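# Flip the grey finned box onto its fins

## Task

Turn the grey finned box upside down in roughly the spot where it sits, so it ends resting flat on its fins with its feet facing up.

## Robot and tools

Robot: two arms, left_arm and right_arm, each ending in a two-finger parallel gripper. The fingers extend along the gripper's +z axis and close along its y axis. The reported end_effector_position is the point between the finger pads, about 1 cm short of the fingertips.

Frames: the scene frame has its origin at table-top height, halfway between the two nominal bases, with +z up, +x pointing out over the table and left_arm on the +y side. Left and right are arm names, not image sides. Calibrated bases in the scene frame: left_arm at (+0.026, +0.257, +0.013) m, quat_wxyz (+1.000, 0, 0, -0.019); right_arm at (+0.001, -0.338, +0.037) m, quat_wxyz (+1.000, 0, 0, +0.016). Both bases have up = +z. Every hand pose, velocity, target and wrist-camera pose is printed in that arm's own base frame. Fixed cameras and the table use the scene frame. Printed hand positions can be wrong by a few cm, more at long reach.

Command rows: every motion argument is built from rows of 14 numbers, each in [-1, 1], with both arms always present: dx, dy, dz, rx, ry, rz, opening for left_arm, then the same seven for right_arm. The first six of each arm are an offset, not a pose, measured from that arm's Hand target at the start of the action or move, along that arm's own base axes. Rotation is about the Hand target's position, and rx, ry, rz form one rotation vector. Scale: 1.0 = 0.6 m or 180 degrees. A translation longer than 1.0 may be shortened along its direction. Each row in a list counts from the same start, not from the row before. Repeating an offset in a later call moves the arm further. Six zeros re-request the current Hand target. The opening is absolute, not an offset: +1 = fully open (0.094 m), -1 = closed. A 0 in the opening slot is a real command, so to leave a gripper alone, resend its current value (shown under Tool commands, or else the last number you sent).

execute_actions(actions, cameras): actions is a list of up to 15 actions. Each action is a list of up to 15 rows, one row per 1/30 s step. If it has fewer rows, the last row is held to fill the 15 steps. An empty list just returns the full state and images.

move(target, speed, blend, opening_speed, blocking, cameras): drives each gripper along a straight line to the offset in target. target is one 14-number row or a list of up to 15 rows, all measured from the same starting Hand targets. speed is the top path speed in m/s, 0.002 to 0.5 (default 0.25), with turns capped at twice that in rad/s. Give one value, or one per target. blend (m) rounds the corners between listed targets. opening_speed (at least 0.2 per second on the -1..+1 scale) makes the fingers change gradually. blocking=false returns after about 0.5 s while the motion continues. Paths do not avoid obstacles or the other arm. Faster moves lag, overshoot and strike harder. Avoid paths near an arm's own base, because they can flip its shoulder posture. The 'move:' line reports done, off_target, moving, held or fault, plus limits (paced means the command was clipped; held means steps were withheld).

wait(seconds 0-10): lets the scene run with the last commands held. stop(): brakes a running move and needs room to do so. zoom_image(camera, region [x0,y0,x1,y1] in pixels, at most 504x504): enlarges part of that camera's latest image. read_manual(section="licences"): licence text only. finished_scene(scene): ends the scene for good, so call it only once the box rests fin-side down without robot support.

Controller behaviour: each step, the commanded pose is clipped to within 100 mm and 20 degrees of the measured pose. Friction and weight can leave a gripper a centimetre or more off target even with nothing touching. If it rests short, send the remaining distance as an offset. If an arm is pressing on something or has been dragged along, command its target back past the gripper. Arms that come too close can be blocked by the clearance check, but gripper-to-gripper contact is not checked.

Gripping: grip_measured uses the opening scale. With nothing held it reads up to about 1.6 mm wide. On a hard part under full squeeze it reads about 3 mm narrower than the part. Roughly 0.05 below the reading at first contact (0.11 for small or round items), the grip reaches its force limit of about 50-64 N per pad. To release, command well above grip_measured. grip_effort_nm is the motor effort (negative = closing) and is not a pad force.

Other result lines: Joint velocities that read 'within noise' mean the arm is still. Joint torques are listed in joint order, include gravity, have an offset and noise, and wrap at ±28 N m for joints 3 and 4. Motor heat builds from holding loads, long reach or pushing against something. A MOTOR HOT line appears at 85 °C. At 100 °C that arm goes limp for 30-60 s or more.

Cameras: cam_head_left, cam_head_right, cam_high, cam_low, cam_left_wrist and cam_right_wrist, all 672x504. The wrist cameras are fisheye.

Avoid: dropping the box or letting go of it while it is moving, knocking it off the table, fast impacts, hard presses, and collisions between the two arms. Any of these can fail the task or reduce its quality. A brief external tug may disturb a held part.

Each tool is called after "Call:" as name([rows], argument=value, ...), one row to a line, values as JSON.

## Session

Call:
execute_actions(actions=[])

Scene clock: 0.00 s.
left_arm: end_effector_position=(+0.7469, +0.0627, +0.1858) grip_measured=+1.000 grip_effort_nm=n/a end_effector_quat_wxyz=(+0.600, +0.118, +0.783, +0.112) | right_arm: end_effector_position=(+0.2461, -0.0955, +0.3388) grip_measured=+1.000 grip_effort_nm=n/a end_effector_quat_wxyz=(+0.392, +0.340, +0.834, -0.188)
Joint positions: left_arm=[0.099 1.879 1.257 0.363 0.062 0.35 0.094] | right_arm=[0.029 0.581 0.868 -1.173 0.637 0.571 0.094]
Joint velocities: within noise
Joint torques (N m): no reading
Heat: left arm: hottest elbow 35 °C; right arm: hottest elbow 34 °C.
Hand target: left_arm +0.7532, +0.0634, +0.1927; +0.607, +0.117, +0.778, +0.114 | right_arm +0.2481, -0.0955, +0.3525; +0.404, +0.343, +0.828, -0.182
Tool commands: left_gripper/opening=+1.0 right_gripper/opening=+1.0

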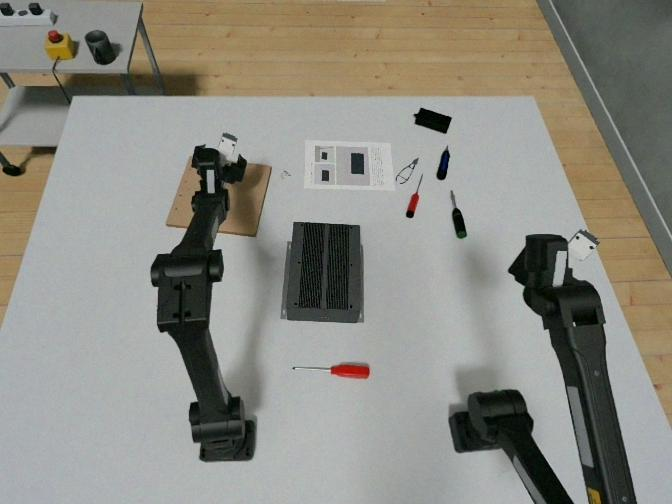

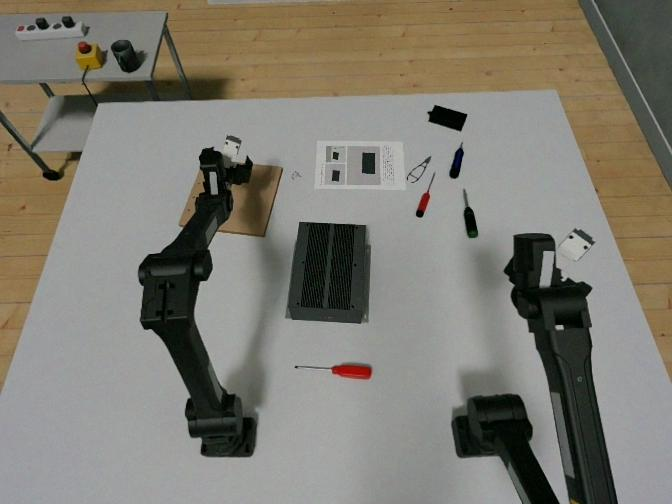

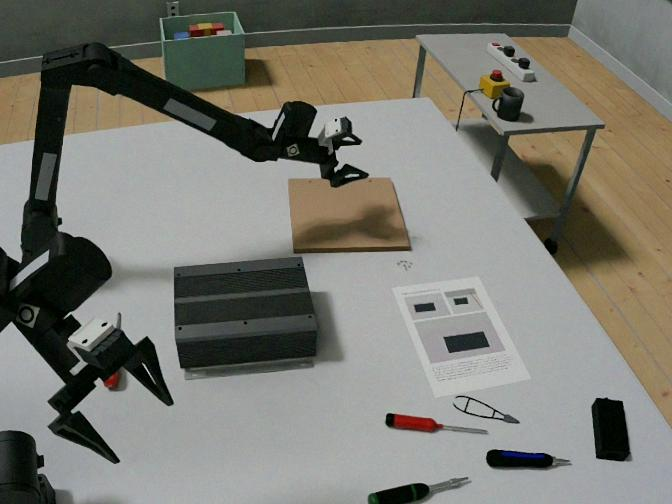

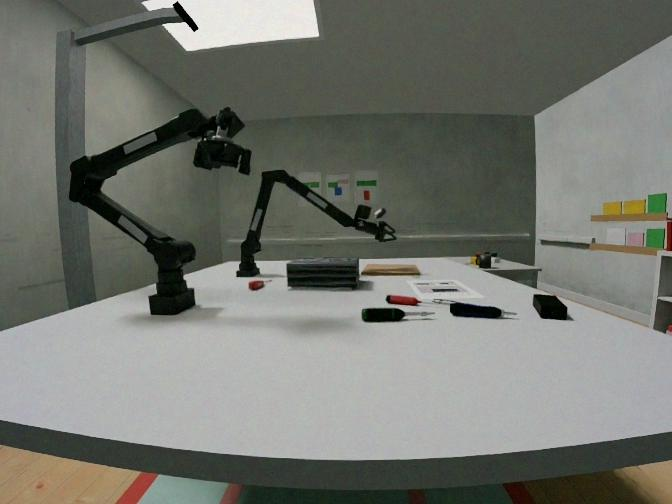

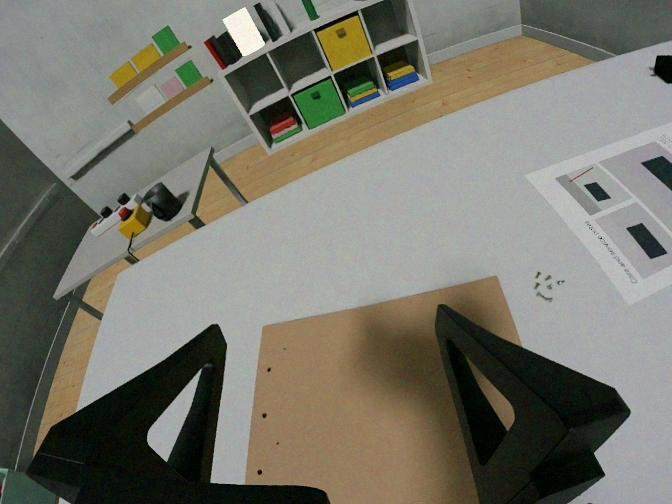

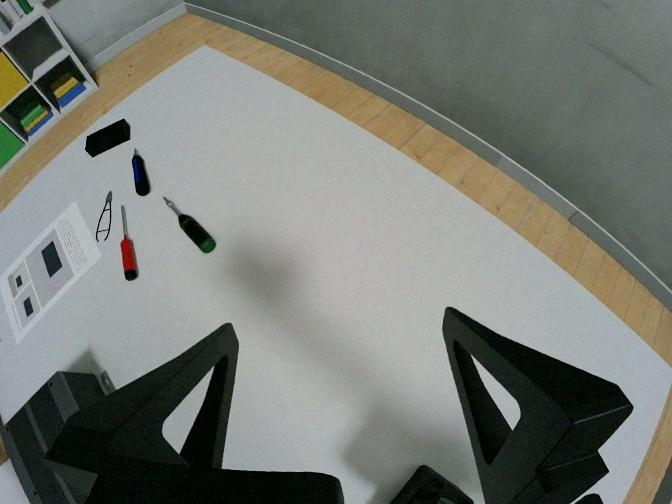

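Call:
move([
  [-0.505,-0.105,0.095,-0.0785,0.4178,0.0805,-1,0.087,0.2425,-0.221,0.123,0.2731,0.2319,-1],
  [-0.705,-0.224,-0.221,-0.4228,0.4201,-0.2117,-1,0.095,0.5125,-0.529,0.4882,0.0631,0.37,-1],
], speed=[0.3,0.2], blend=[0.03,0], opening_speed=2.0, cameras=["cam_head_left","cam_left_wrist","cam_right_wrist"])

Scene clock: 58.90 s.
left_arm: end_effector_position=(+0.3271, -0.0748, +0.0635) grip_measured=-0.990 grip_effort_nm=-0.540 end_effector_quat_wxyz=(-0.002, +0.012, +0.795, -0.606) | right_arm: end_effector_position=(+0.3079, +0.2076, +0.0376) grip_measured=-0.987 grip_effort_nm=-0.701 end_effector_quat_wxyz=(+0.030, +0.036, +0.792, +0.608)
Joint positions: left_arm=[0.27 1.831 0.845 -1.386 1.179 0.852 0] | right_arm=[0.145 1.671 0.416 0.41 -1.218 0.753 0.001]
Joint torques (N m): left_arm=[0.15 -8.59 5.03 -0.99 0.6 0.03] | right_arm=[-0.03 -6.77 3.06 2.1 -0.37 -0.03]
Heat: left arm: hottest elbow 43 °C; right arm: hottest elbow 41 °C.
Hand target: left_arm +0.3301, -0.0711, +0.0600; -0.005, +0.006, +0.793, -0.609 | right_arm +0.3049, +0.2121, +0.0349; +0.025, +0.034, +0.793, +0.608
Off the commanded pose: left_arm 0.006 m, 1 deg | right_arm 0.006 m, 1 deg.
move: done
Images, in order: cam_head_left, cam_left_wrist, cam_right_wrist.

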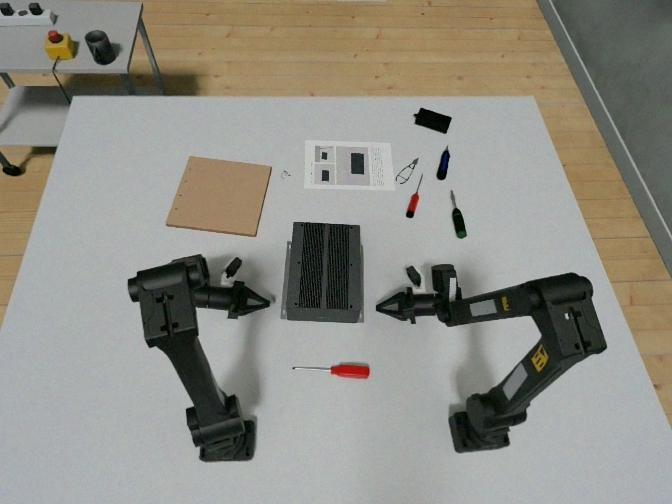

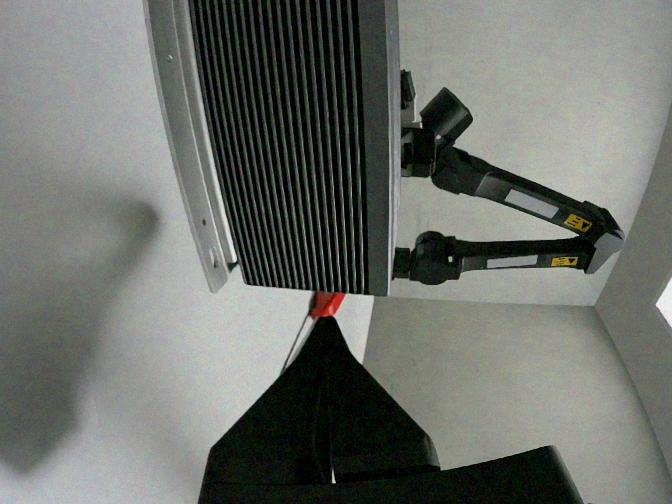

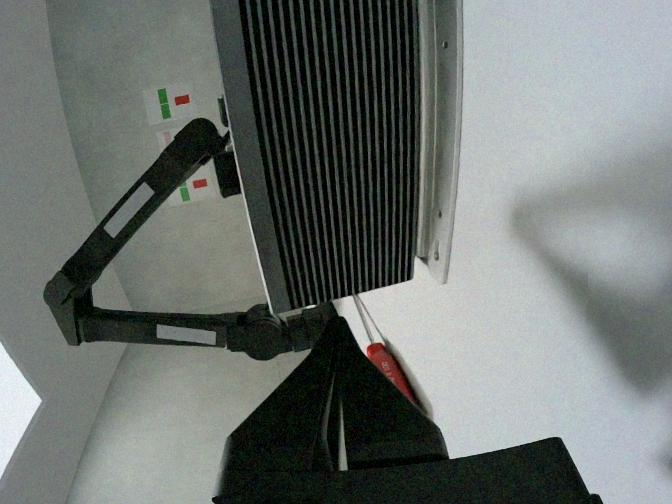

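Call:
move([
  [0.0333,-0.0367,-0.04,0,0,0,-1,0.0125,0.0533,-0.0367,0,0,0,-1],
  [0.0308,-0.1805,-0.04,0,0,0,-1,0.0247,0.1937,-0.0367,0,0,0,-1],
], speed=[0.1,0.04], cameras=["cam_left_wrist","cam_right_wrist"])

Scene clock: 94.40 s.
left_arm: end_effector_position=(+0.3515, -0.1240, +0.0334) grip_measured=-0.990 grip_effort_nm=-0.540 end_effector_quat_wxyz=(+0.025, -0.053, +0.795, -0.604) | right_arm: end_effector_position=(+0.3160, +0.2519, +0.0121) grip_measured=-0.987 grip_effort_nm=-0.691 end_effector_quat_wxyz=(+0.042, +0.109, +0.793, +0.598)
Joint positions: left_arm=[0.122 1.758 0.681 -0.548 1.297 0.03 0] | right_arm=[0.312 1.84 0.386 0.921 -0.984 1.18 0.001]
Joint torques (N m): left_arm=[-12.92 -9.05 5.87 2.21 1.37 -0.39] | right_arm=[13.1 -5.89 9.11 2.51 0.74 0]
Hand target: left_arm +0.3486, -0.1794, +0.0361; -0.004, +0.006, +0.793, -0.609 | right_arm +0.3197, +0.3283, +0.0129; +0.025, +0.034, +0.793, +0.608
Off the commanded pose: left_arm 0.056 m, 8 deg | right_arm 0.077 m, 9 deg.
move: off_target (left_arm, right_arm)
Images, in order: cam_left_wrist, cam_right_wrist.

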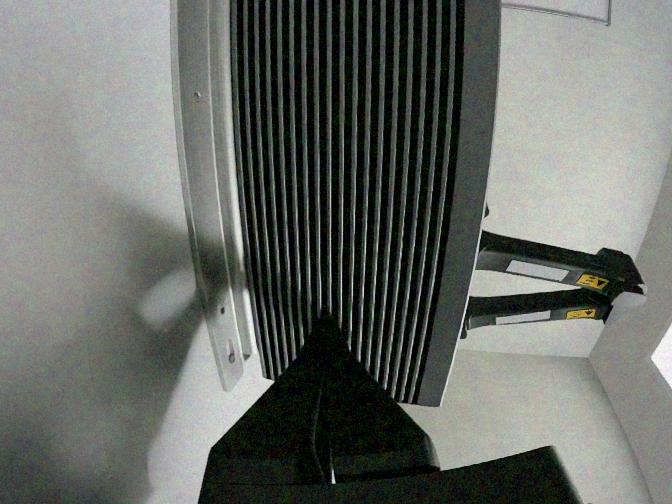

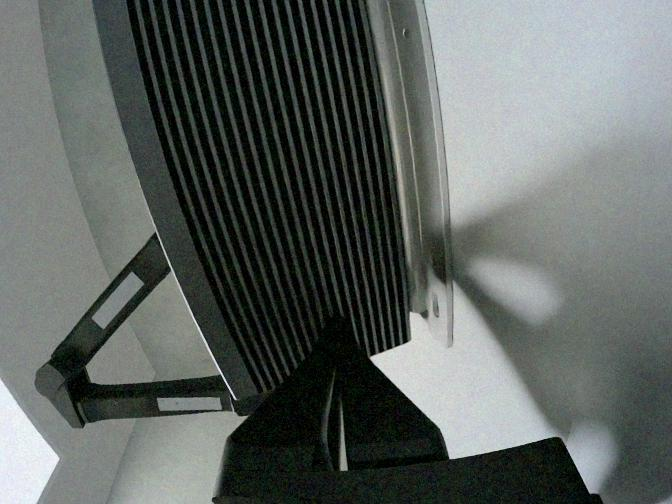

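Call:
move([
  [0,-0.02,0.083,0,0,0,-1,0,0,0.083,0,0,0,-1],
  [0.03,-0.02,0.177,0,0,0,-1,0.05,-0.004,0.177,0,0,0,-1],
  [0.083,-0.022,0.25,0,0,0,-1,0.12,-0.01,0.25,0,0,0,-1],
], speed=0.07, blend=[0.02,0.02,0], cameras=["cam_low","cam_head_left"])

Scene clock: 102.67 s.
left_arm: end_effector_position=(+0.4108, -0.1323, +0.1486) grip_measured=-0.990 grip_effort_nm=-0.530 end_effector_quat_wxyz=(+0.024, -0.052, +0.808, -0.586) | right_arm: end_effector_position=(+0.3261, +0.2662, +0.0697) grip_measured=-0.987 grip_effort_nm=-0.691 end_effector_quat_wxyz=(-0.041, +0.131, +0.817, +0.560)
Joint positions: left_arm=[0.078 1.563 0.904 -0.83 1.252 -0.11 0] | right_arm=[0.331 1.541 0.518 0.247 -1.015 1.108 0.001]
Joint torques (N m): left_arm=[-11.75 -13.63 9.52 -0.43 3.04 -0.32] | right_arm=[2.73 -12.63 14.94 3.44 -1.85 -0.32]
Hand target: left_arm +0.3986, -0.1927, +0.1861; -0.004, +0.006, +0.793, -0.609 | right_arm +0.3777, +0.3104, +0.1431; +0.025, +0.034, +0.793, +0.608
Off the commanded pose: left_arm 0.072 m, 8 deg | right_arm 0.127 m, 15 deg; position clipped.
move: off_target (left_arm, right_arm); limits=paced
Images, in order: cam_head_left, cam_low.

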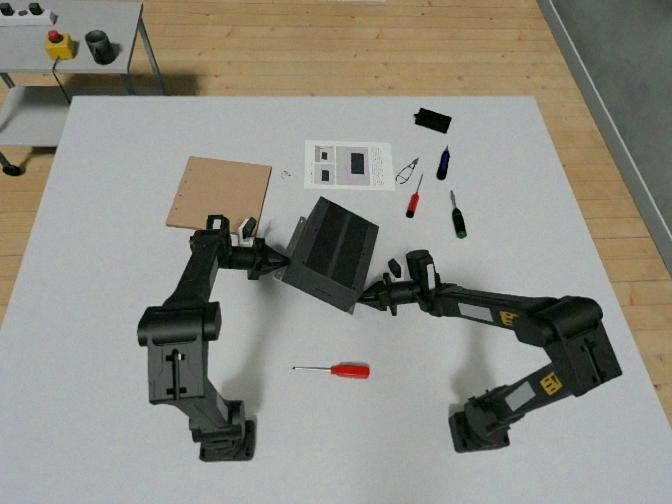

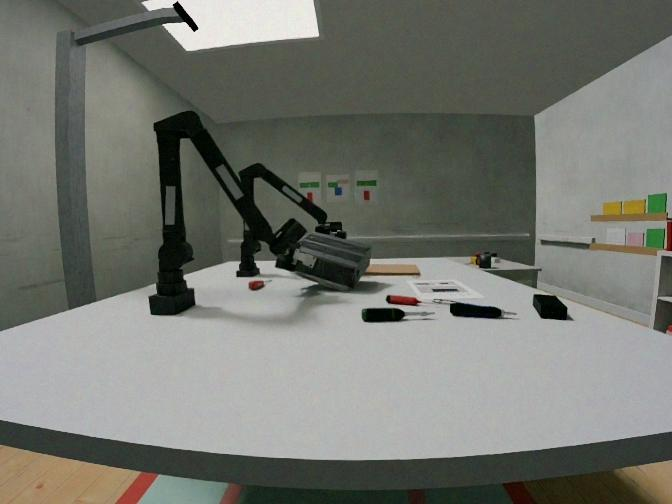

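Call:
move(target=[-0.14,-0.01,-0.06,0,0,0,-1,0.0,0.0,0.0,0,0,0,-1], speed=0.06, cameras=["cam_low","cam_head_left"])

Scene clock: 117.07 s.
left_arm: end_effector_position=(+0.3404, -0.1350, +0.1118) grip_measured=-0.990 grip_effort_nm=-0.530 end_effector_quat_wxyz=(+0.028, -0.065, +0.821, -0.567) | right_arm: end_effector_position=(+0.3222, +0.2422, +0.0642) grip_measured=-0.987 grip_effort_nm=-0.686 end_effector_quat_wxyz=(-0.034, +0.142, +0.814, +0.562)
Joint positions: left_arm=[0.078 1.439 0.659 -0.658 1.204 -0.171 0] | right_arm=[0.269 1.528 0.482 0.23 -1.043 1.061 0.001]
Joint torques (N m): left_arm=[-13.22 -11.99 6.5 0.29 4.84 -0.23] | right_arm=[6.65 -10.81 14.16 4.88 -1.73 -0.01]
Heat: left arm: hottest elbow 41 °C; right arm: hottest elbow 47 °C.
Hand target: left_arm +0.3144, -0.1986, +0.1500; -0.005, +0.006, +0.793, -0.609 | right_arm +0.3690, +0.2999, +0.1308; +0.025, +0.034, +0.793, +0.608
Off the commanded pose: left_arm 0.079 m, 11 deg | right_arm 0.118 m, 15 deg; position clipped.
move: off_target (left_arm, right_arm); limits=paced
Images, in order: cam_head_left, cam_low.

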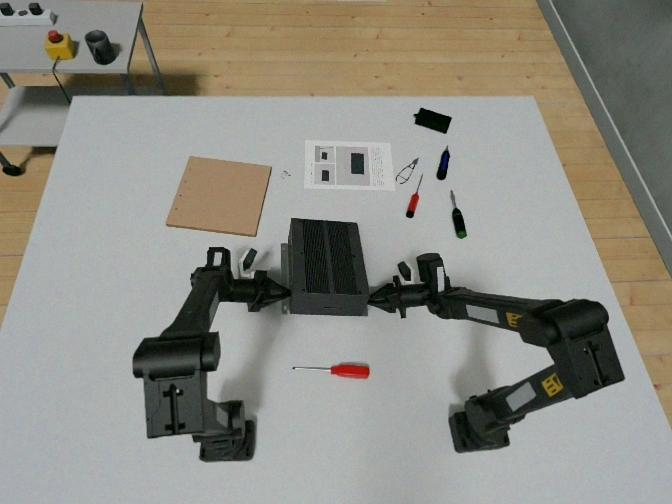

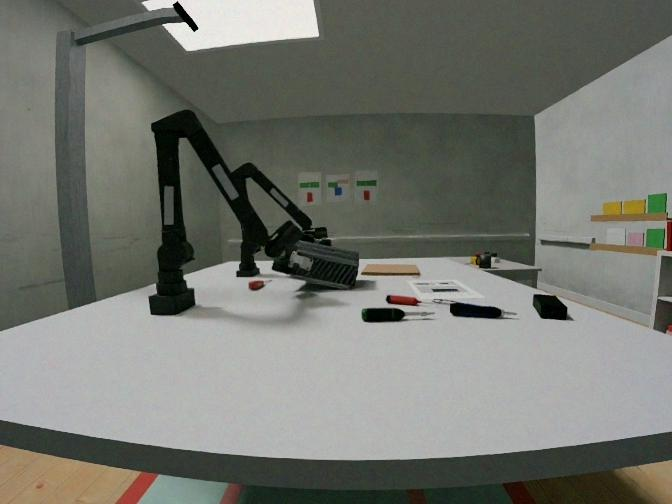

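Call:
move([
  [0.01,0.0,0.02,0,0,0,-1,-0.06,-0.005,0.035,0,0,0,-1],
  [0.04,0.0,0.06,0,0,0,-1,-0.02,-0.005,0.1,0,0,0,-1],
], speed=0.05, blend=[0.01,0], cameras=["cam_low","cam_head_left"])

Scene clock: 126.77 s.
left_arm: end_effector_position=(+0.3301, -0.1463, +0.1423) grip_measured=-0.990 grip_effort_nm=-0.530 end_effector_quat_wxyz=(-0.003, -0.077, +0.808, -0.585) | right_arm: end_effector_position=(+0.3398, +0.2289, +0.1027) grip_measured=-0.987 grip_effort_nm=-0.686 end_effector_quat_wxyz=(+0.003, +0.154, +0.816, +0.557)
Joint positions: left_arm=[0.052 1.374 0.678 -0.762 1.247 -0.218 0] | right_arm=[0.232 1.396 0.513 0.099 -1.003 1.054 0.001]
Joint torques (N m): left_arm=[-11.81 -9.29 12.67 0.9 3.23 -0.18] | right_arm=[7.53 -12.22 14.13 2.93 -3.99 -0.2]
Heat: left arm: hottest wrist yaw 54 °C; right arm: hottest elbow 50 °C.
Hand target: left_arm +0.3386, -0.1985, +0.1861; -0.004, +0.006, +0.793, -0.609 | right_arm +0.3551, +0.2892, +0.1809; +0.025, +0.034, +0.793, +0.608
Off the commanded pose: left_arm 0.069 m, 10 deg | right_arm 0.113 m, 15 deg; position clipped.
move: off_target (left_arm, right_arm); limits=paced
Images, in order: cam_head_left, cam_low.

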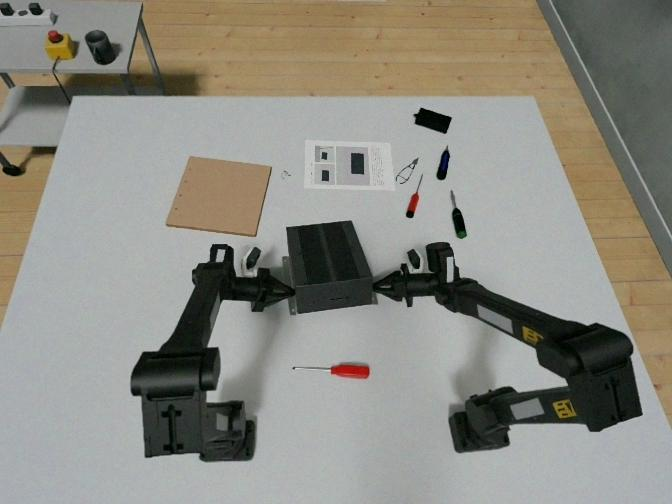

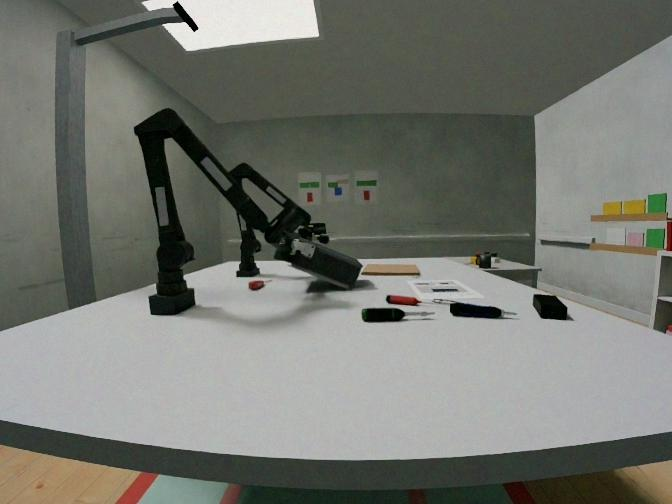

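Call:
move([
  [0.073,0.013,0.067,0,0,0,-1,0.083,0.008,0.05,0,0,0,-1],
  [0.172,0.03,0.092,0,0,0,-1,0.173,0.017,0.05,0,0,0,-1],
  [0.238,0.042,0.075,0,0,0,-1,0.24,0.024,0.03,0,0,0,-1],
], speed=0.06, blend=[0.02,0.02,0], cameras=["cam_low","cam_head_left"])

Scene clock: 141.33 s.
left_arm: end_effector_position=(+0.4821, -0.1234, +0.2322) grip_measured=-0.990 grip_effort_nm=-0.530 end_effector_quat_wxyz=(+0.027, -0.035, +0.797, -0.603) | right_arm: end_effector_position=(+0.5059, +0.2430, +0.1881) grip_measured=-0.987 grip_effort_nm=-0.686 end_effector_quat_wxyz=(+0.050, +0.091, +0.794, +0.599)
Joint positions: left_arm=[0.089 1.646 1.242 -1.167 1.296 0 0] | right_arm=[0.17 1.63 1.009 -0.054 -1.112 0.979 0.001]
Joint torques (N m): left_arm=[-9.41 -10.34 10.52 0.27 1.35 0.04] | right_arm=[7.3 -11.34 11.34 1.76 -1.22 -0.16]
Hand target: left_arm +0.4814, -0.1734, +0.2310; -0.004, +0.006, +0.793, -0.609 | right_arm +0.4991, +0.3037, +0.1990; +0.025, +0.034, +0.793, +0.608
Off the commanded pose: left_arm 0.050 m, 6 deg | right_arm 0.062 m, 7 deg.
move: off_target (left_arm, right_arm); limits=paced
Images, in order: cam_head_left, cam_low.

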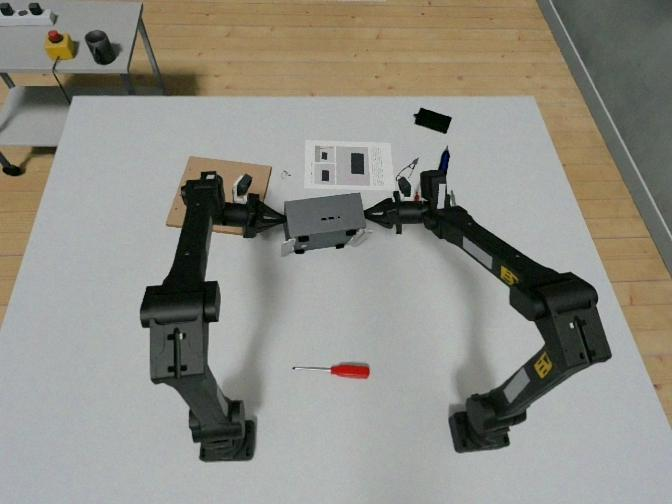

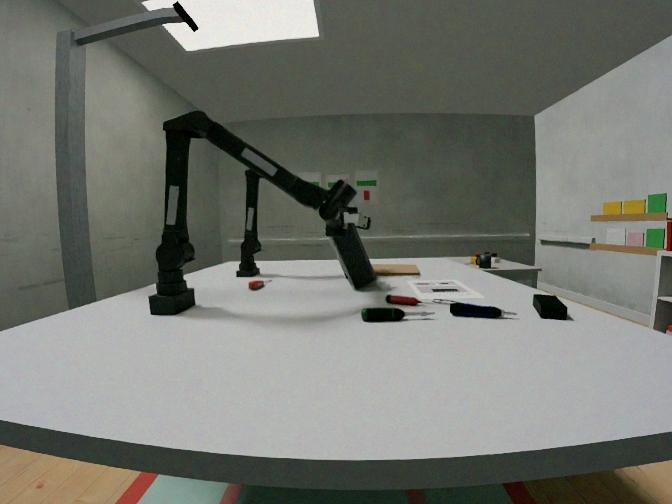

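Call:
move([
  [0.075,0.013,0.01,0,0,0,-1,0.08,0.008,0.015,0,0,0,-1],
  [0.155,0.026,-0.01,0,0,0,-1,0.16,0.016,0.0,0,0,0,-1],
], speed=0.05, blend=[0.02,0], cameras=["cam_low","cam_head_left","cam_left_wrist","cam_right_wrist"])

Call:
zoom_image(camera="cam_low", region=[300, 170, 440, 310])

Scene clock: 152.90 s.
left_arm: end_effector_position=(+0.5685, -0.1033, +0.2326) grip_measured=-0.990 grip_effort_nm=-0.530 end_effector_quat_wxyz=(+0.024, -0.034, +0.796, -0.604) | right_arm: end_effector_position=(+0.6061, +0.2581, +0.1976) grip_measured=-0.987 grip_effort_nm=-0.681 end_effector_quat_wxyz=(+0.052, +0.075, +0.792, +0.603)
Joint positions: left_arm=[0.111 1.883 1.571 -1.365 1.297 0.107 0] | right_arm=[0.164 1.853 1.349 -0.183 -1.137 0.94 0.001]
Joint torques (N m): left_arm=[-8.82 -13.33 11.28 0.25 1.21 0.06] | right_arm=[7.24 -15.09 10.41 1.13 -1.05 -0.2]
Heat: left arm: hottest wrist yaw 45 °C; right arm: hottest elbow 50 °C.
Hand target: left_arm +0.5743, -0.1578, +0.2249; -0.004, +0.006, +0.793, -0.609 | right_arm +0.5951, +0.3134, +0.1990; +0.025, +0.034, +0.793, +0.608
Off the commanded pose: left_arm 0.055 m, 6 deg | right_arm 0.056 m, 6 deg.
move: off_target (left_arm, right_arm)
Images, in order: cam_head_left, cam_low, cam_left_wrist, cam_right_wrist.

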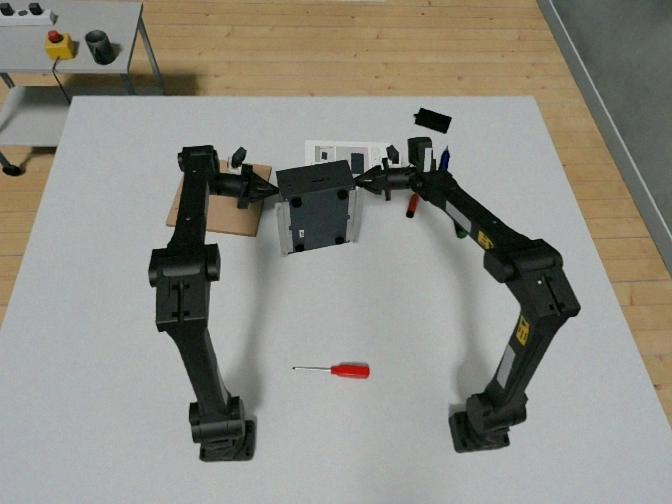

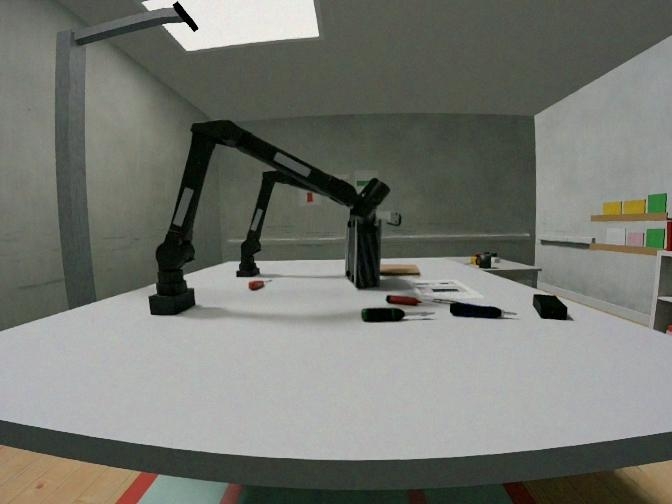

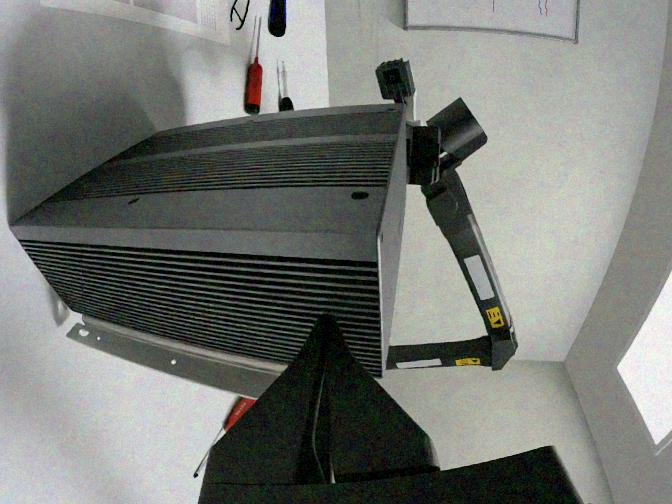

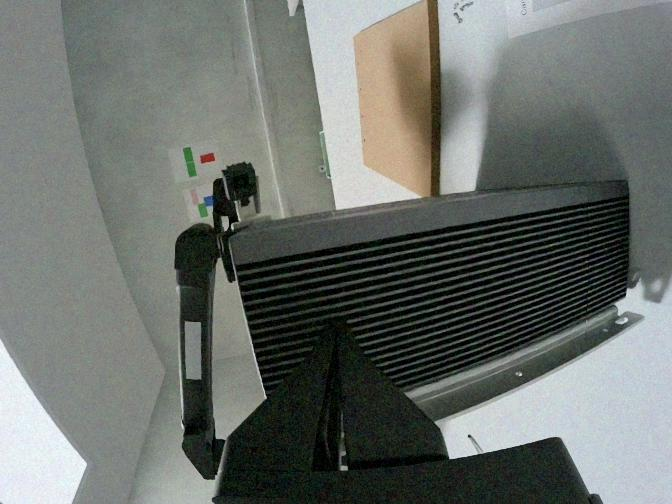

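Scaled by 3.600.

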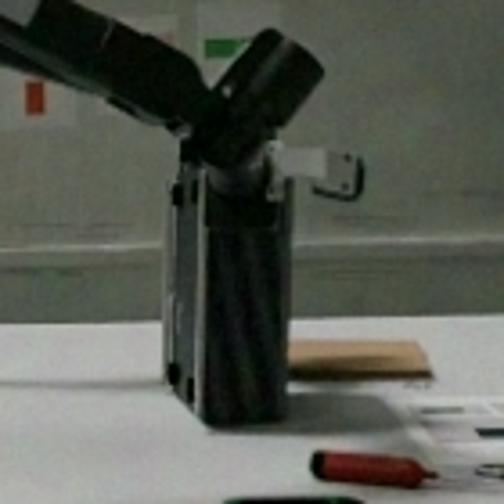

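Call:
move([
  [-0.035,0.205,0.008,0,0,0,-1,0.035,-0.208,0.002,0,0,0,-1],
  [-0.14,0.196,-0.208,0.018,-0.24,-0.03,0.064,-0.0585,-0.247,-0.198,0.0144,-0.245,0.0877,0.064],
  [-0.1245,0.1545,-0.308,0.0361,-0.4822,-0.0579,0.064,-0.0745,-0.197,-0.307,0.0288,-0.4906,0.1753,0.064],
], speed=[0.07,0.2,0.15], cameras=["cam_head_left","cam_left_wrist","cam_right_wrist"])

Scene clock: 217.63 s.
left_arm: end_effector_position=(+0.5023, -0.0597, +0.0521) grip_measured=+0.061 grip_effort_nm=0.164 end_effector_quat_wxyz=(+0.495, +0.489, +0.605, -0.387) | right_arm: end_effector_position=(+0.5433, +0.1872, +0.0146) grip_measured=+0.063 grip_effort_nm=0.066 end_effector_quat_wxyz=(-0.411, +0.579, -0.517, -0.478)
Joint positions: left_arm=[0.221 1.959 1.085 -0.662 1.359 1.552 0.05] | right_arm=[0.037 2.267 1.517 -1.245 -1.344 -1.986 0.05]
Joint torques (N m): left_arm=[-1.61 -12.51 5.5 0.96 0.84 -0.19] | right_arm=[0.26 -17.32 7.69 -0.55 -0.56 -0.11]
Hand target: left_arm +0.4997, -0.0652, +0.0403; +0.490, +0.487, +0.606, -0.395 | right_arm +0.5503, +0.1951, +0.0147; -0.411, +0.589, -0.508, -0.476
Off the commanded pose: left_arm 0.013 m, 1 deg | right_arm 0.011 m, 2 deg.
move: off_target (left_arm, right_arm); target 2's new opening was sent with right_arm's hand 0.017 m and 2 deg from that target
Images, in order: cam_head_left, cam_left_wrist, cam_right_wrist.

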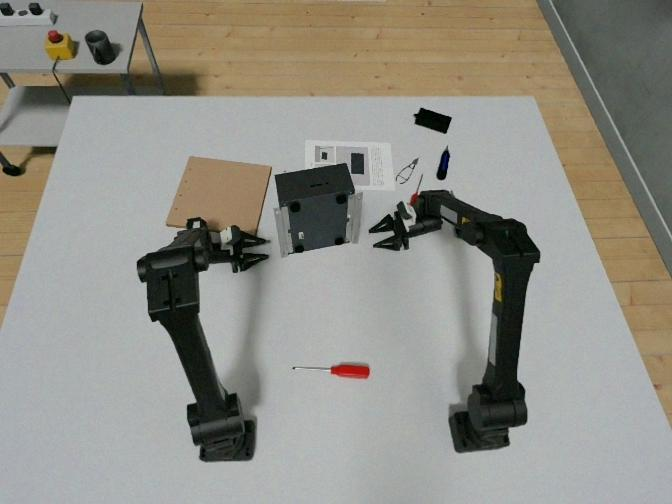

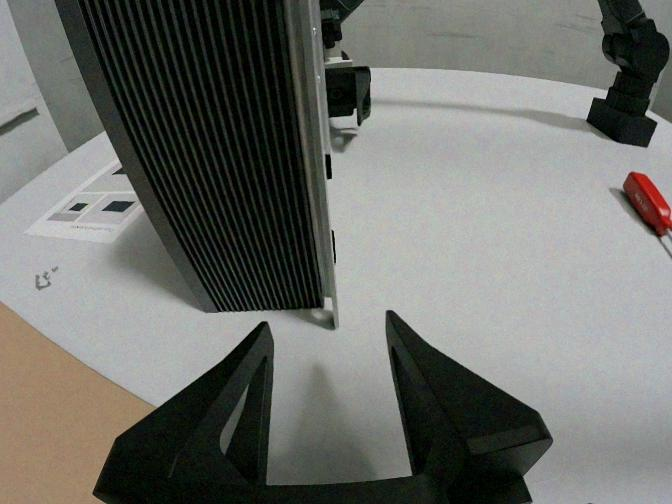

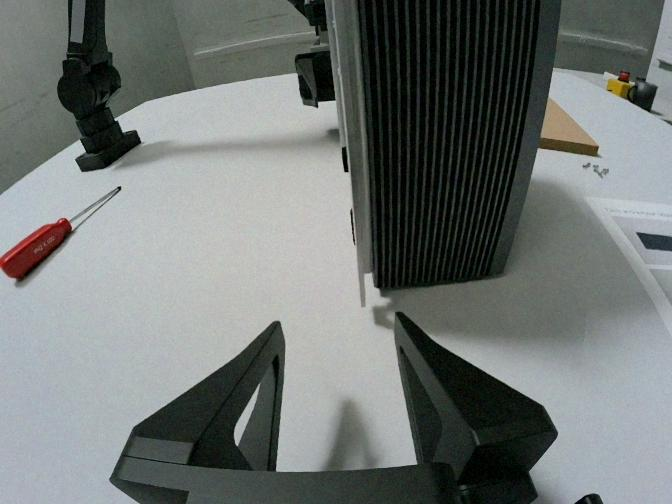

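Call:
move([
  [0.0188,-0.0855,0,0,0,0,0.064,0.0003,0.0893,0.005,0,0,0,0.064],
  [0.0188,-0.0855,0,0,0,0,-1,0.0003,0.0893,0.005,0,0,0,-1],
], speed=0.08, opening_speed=0.7, cameras=["cam_head_left","cam_left_wrist","cam_right_wrist"])

Scene clock: 231.87 s.
left_arm: end_effector_position=(+0.5123, -0.1129, +0.0387) grip_measured=-0.946 grip_effort_nm=-0.955 end_effector_quat_wxyz=(+0.492, +0.488, +0.605, -0.392) | right_arm: end_effector_position=(+0.5488, +0.2425, +0.0096) grip_measured=-0.939 grip_effort_nm=-0.994 end_effector_quat_wxyz=(-0.409, +0.583, -0.513, -0.479)
Joint positions: left_arm=[0.108 1.959 0.989 -0.116 1.333 1.08 0.003] | right_arm=[0.133 2.235 1.458 -0.84 -1.363 -1.604 0.003]
Joint torques (N m): left_arm=[-1.32 -14.62 5.38 1.39 0.7 -0.33] | right_arm=[0.5 -19.78 5.86 0.47 -0.67 0.08]
Hand target: left_arm +0.5109, -0.1165, +0.0402; +0.490, +0.487, +0.606, -0.395 | right_arm +0.5506, +0.2488, +0.0178; -0.411, +0.589, -0.507, -0.476
Off the commanded pose: left_arm 0.004 m, 0 deg | right_arm 0.010 m, 1 deg.
move: done
Images, in order: cam_head_left, cam_left_wrist, cam_right_wrist.

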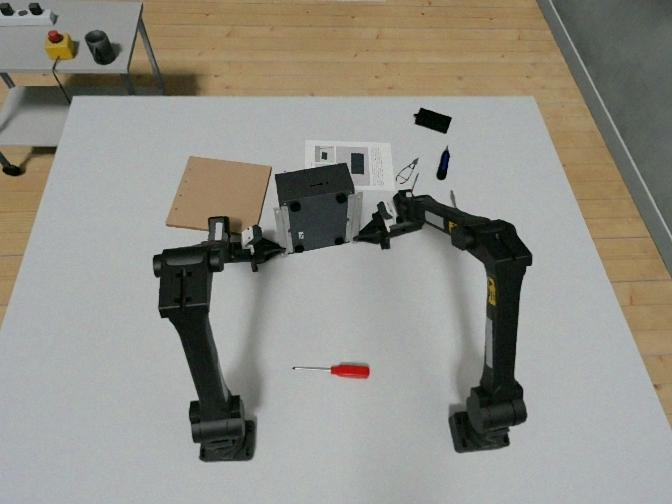

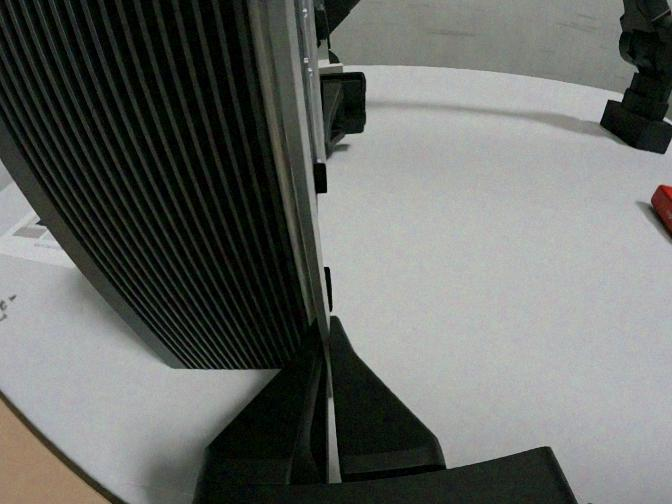

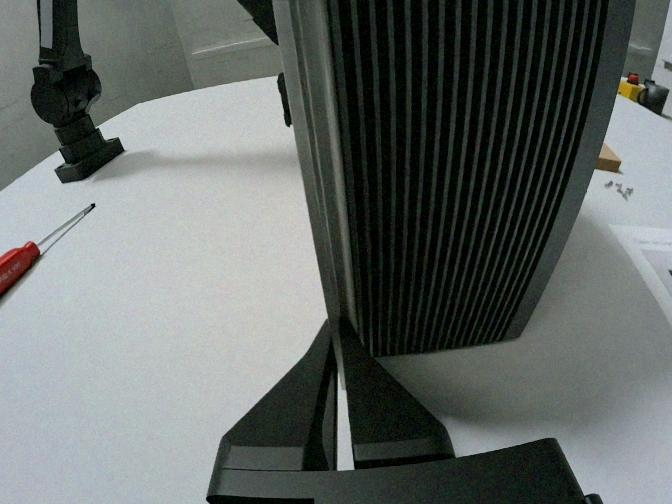

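Call:
move(target=[-0.528,-0.008,0,0,0,-0.0744,-1,-0.615,0.024,0,0,0,-0.0744,-1], speed=0.045, cameras=["cam_head_left","cam_low","cam_left_wrist","cam_right_wrist"])

Scene clock: 255.40 s.
left_arm: end_effector_position=(+0.2041, -0.1179, +0.0380) grip_measured=-0.949 grip_effort_nm=-1.009 end_effector_quat_wxyz=(+0.435, +0.538, +0.593, -0.412) | right_arm: end_effector_position=(+0.1935, +0.2511, +0.0105) grip_measured=-0.941 grip_effort_nm=-1.038 end_effector_quat_wxyz=(+0.462, -0.507, +0.601, +0.412)
Joint positions: left_arm=[0.241 1.589 0.383 -0.872 1.242 2.082 0.002] | right_arm=[0.469 2.034 0.117 1.518 -0.921 -0.296 0.003]
Joint torques (N m): left_arm=[-1.79 -6.3 1.28 -0.54 0.66 -0.08] | right_arm=[3.08 -7.47 -1.58 3.32 -0.91 -0.09]
Heat: left arm: hottest elbow 42 °C; right arm: hottest elbow 43 °C.
Hand target: left_arm +0.1941, -0.1212, +0.0402; +0.441, +0.554, +0.545, -0.449 | right_arm +0.1815, +0.2632, +0.0179; +0.464, -0.525, +0.573, +0.425
Off the commanded pose: left_arm 0.011 m, 7 deg | right_arm 0.019 m, 4 deg.
joint sent to its limit (left arm) — joint 6 (wrist roll), upper limit. The joint targets are off in orientation, not in position.
move: off_target (left_arm, right_arm)
Images, in order: cam_head_left, cam_low, cam_left_wrist, cam_right_wrist.

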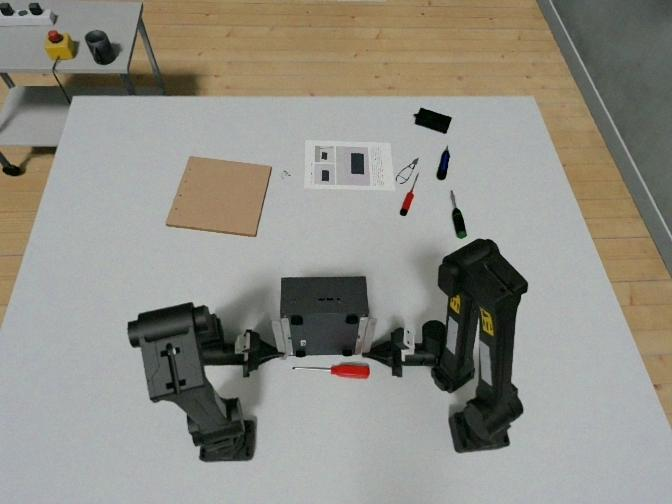

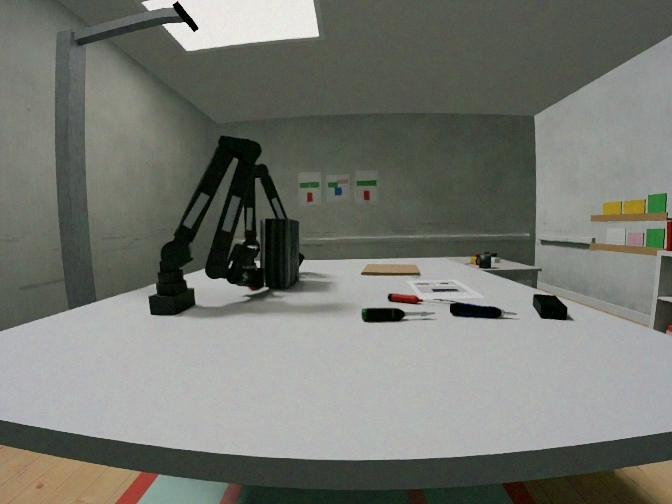

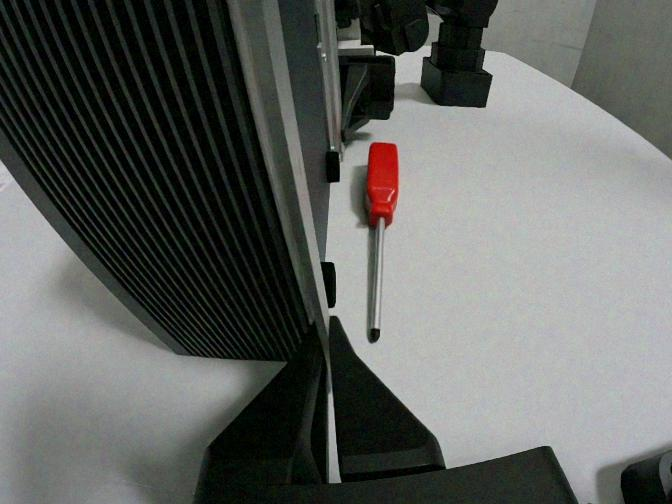

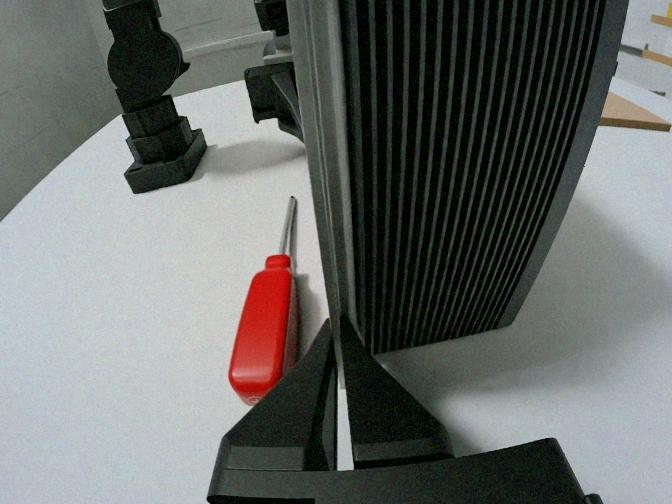

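Call:
move(target=[0.01,-0.108,0.0,0,0,0,-1,0.005,-0.115,0,0,0,0,-1], speed=0.04, cameras=["cam_head_left","cam_low"])

Scene clock: 291.63 s.
left_arm: end_effector_position=(+0.2013, -0.1797, +0.0374) grip_measured=-0.949 grip_effort_nm=-1.013 end_effector_quat_wxyz=(+0.442, +0.552, +0.549, -0.446) | right_arm: end_effector_position=(+0.1862, +0.1943, +0.0097) grip_measured=-0.941 grip_effort_nm=-1.038 end_effector_quat_wxyz=(+0.456, -0.519, +0.587, +0.422)
Joint positions: left_arm=[-0.055 1.534 0.258 -0.076 1.352 1.346 0.002] | right_arm=[0.165 1.879 0.084 1.064 -1.222 -0.675 0.003]
Joint torques (N m): left_arm=[-3.37 -5.25 3.3 1.47 0.83 -0.52] | right_arm=[-0.97 -7.59 -1.4 1.62 -1.62 -0.12]
Hand target: left_arm +0.2001, -0.1861, +0.0402; +0.441, +0.554, +0.545, -0.449 | right_arm +0.1845, +0.1941, +0.0179; +0.464, -0.525, +0.573, +0.425
Off the commanded pose: left_arm 0.007 m, 1 deg | right_arm 0.008 m, 2 deg.
move: done
Images, in order: cam_head_left, cam_low.

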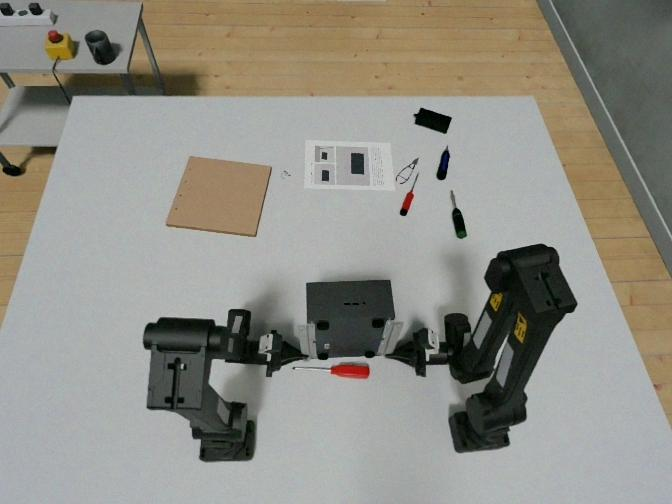

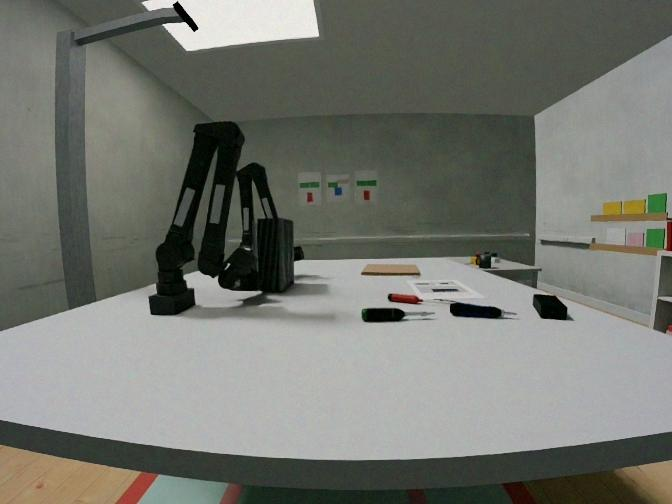

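Call:
move([
  [0.002,0.006,0,0,0,0,0.064,0.003,-0.003,-0.006,0,0,0,0.064],
  [0.022,0.006,0.308,0,0,0,0.064,0.023,-0.003,0.30,0,0,0,0.064],
], speed=[0.05,0.12], opening_speed=2.0, cameras=["cam_head_left","cam_left_wrist","cam_right_wrist"])

Scene clock: 326.47 s.
left_arm: end_effector_position=(+0.1952, -0.1798, +0.1972) grip_measured=+0.062 grip_effort_nm=0.149 end_effector_quat_wxyz=(+0.413, +0.538, +0.571, -0.463) | right_arm: end_effector_position=(+0.1842, +0.1926, +0.1774) grip_measured=+0.063 grip_effort_nm=0.056 end_effector_quat_wxyz=(+0.448, -0.518, +0.583, +0.437)
Joint positions: left_arm=[-0.061 0.91 0.474 -0.989 1.336 1.334 0.05] | right_arm=[0.148 0.696 0.27 -0.373 -1.264 -0.728 0.05]
Joint torques (N m): left_arm=[-0.91 -0.91 13.48 0.65 1.57 0.06] | right_arm=[-1.49 1.08 11.52 1.22 -0.59 -0.17]
Heat: left arm: hottest elbow 38 °C; right arm: hottest elbow 37 °C.
Hand target: left_arm +0.2132, -0.1824, +0.2249; +0.441, +0.554, +0.545, -0.449 | right_arm +0.1983, +0.1923, +0.1980; +0.464, -0.525, +0.573, +0.425
Off the commanded pose: left_arm 0.033 m, 5 deg | right_arm 0.025 m, 3 deg.
move: off_target (left_arm, right_arm)
Images, in order: cam_head_left, cam_left_wrist, cam_right_wrist.

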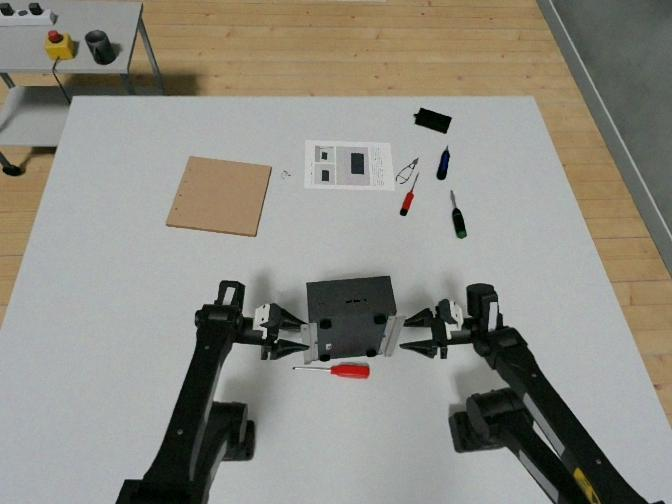

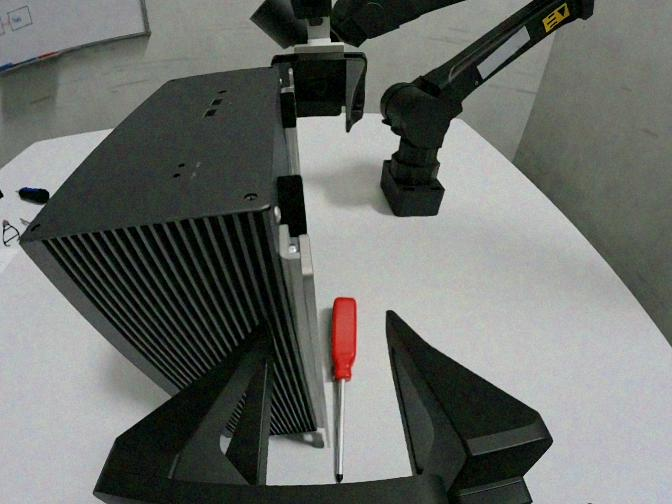

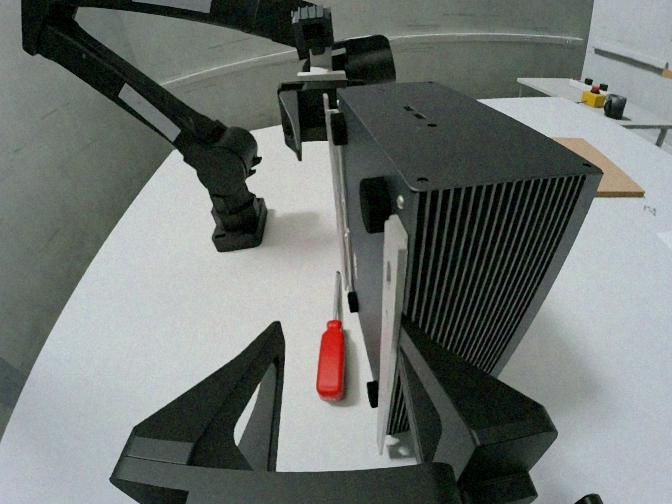

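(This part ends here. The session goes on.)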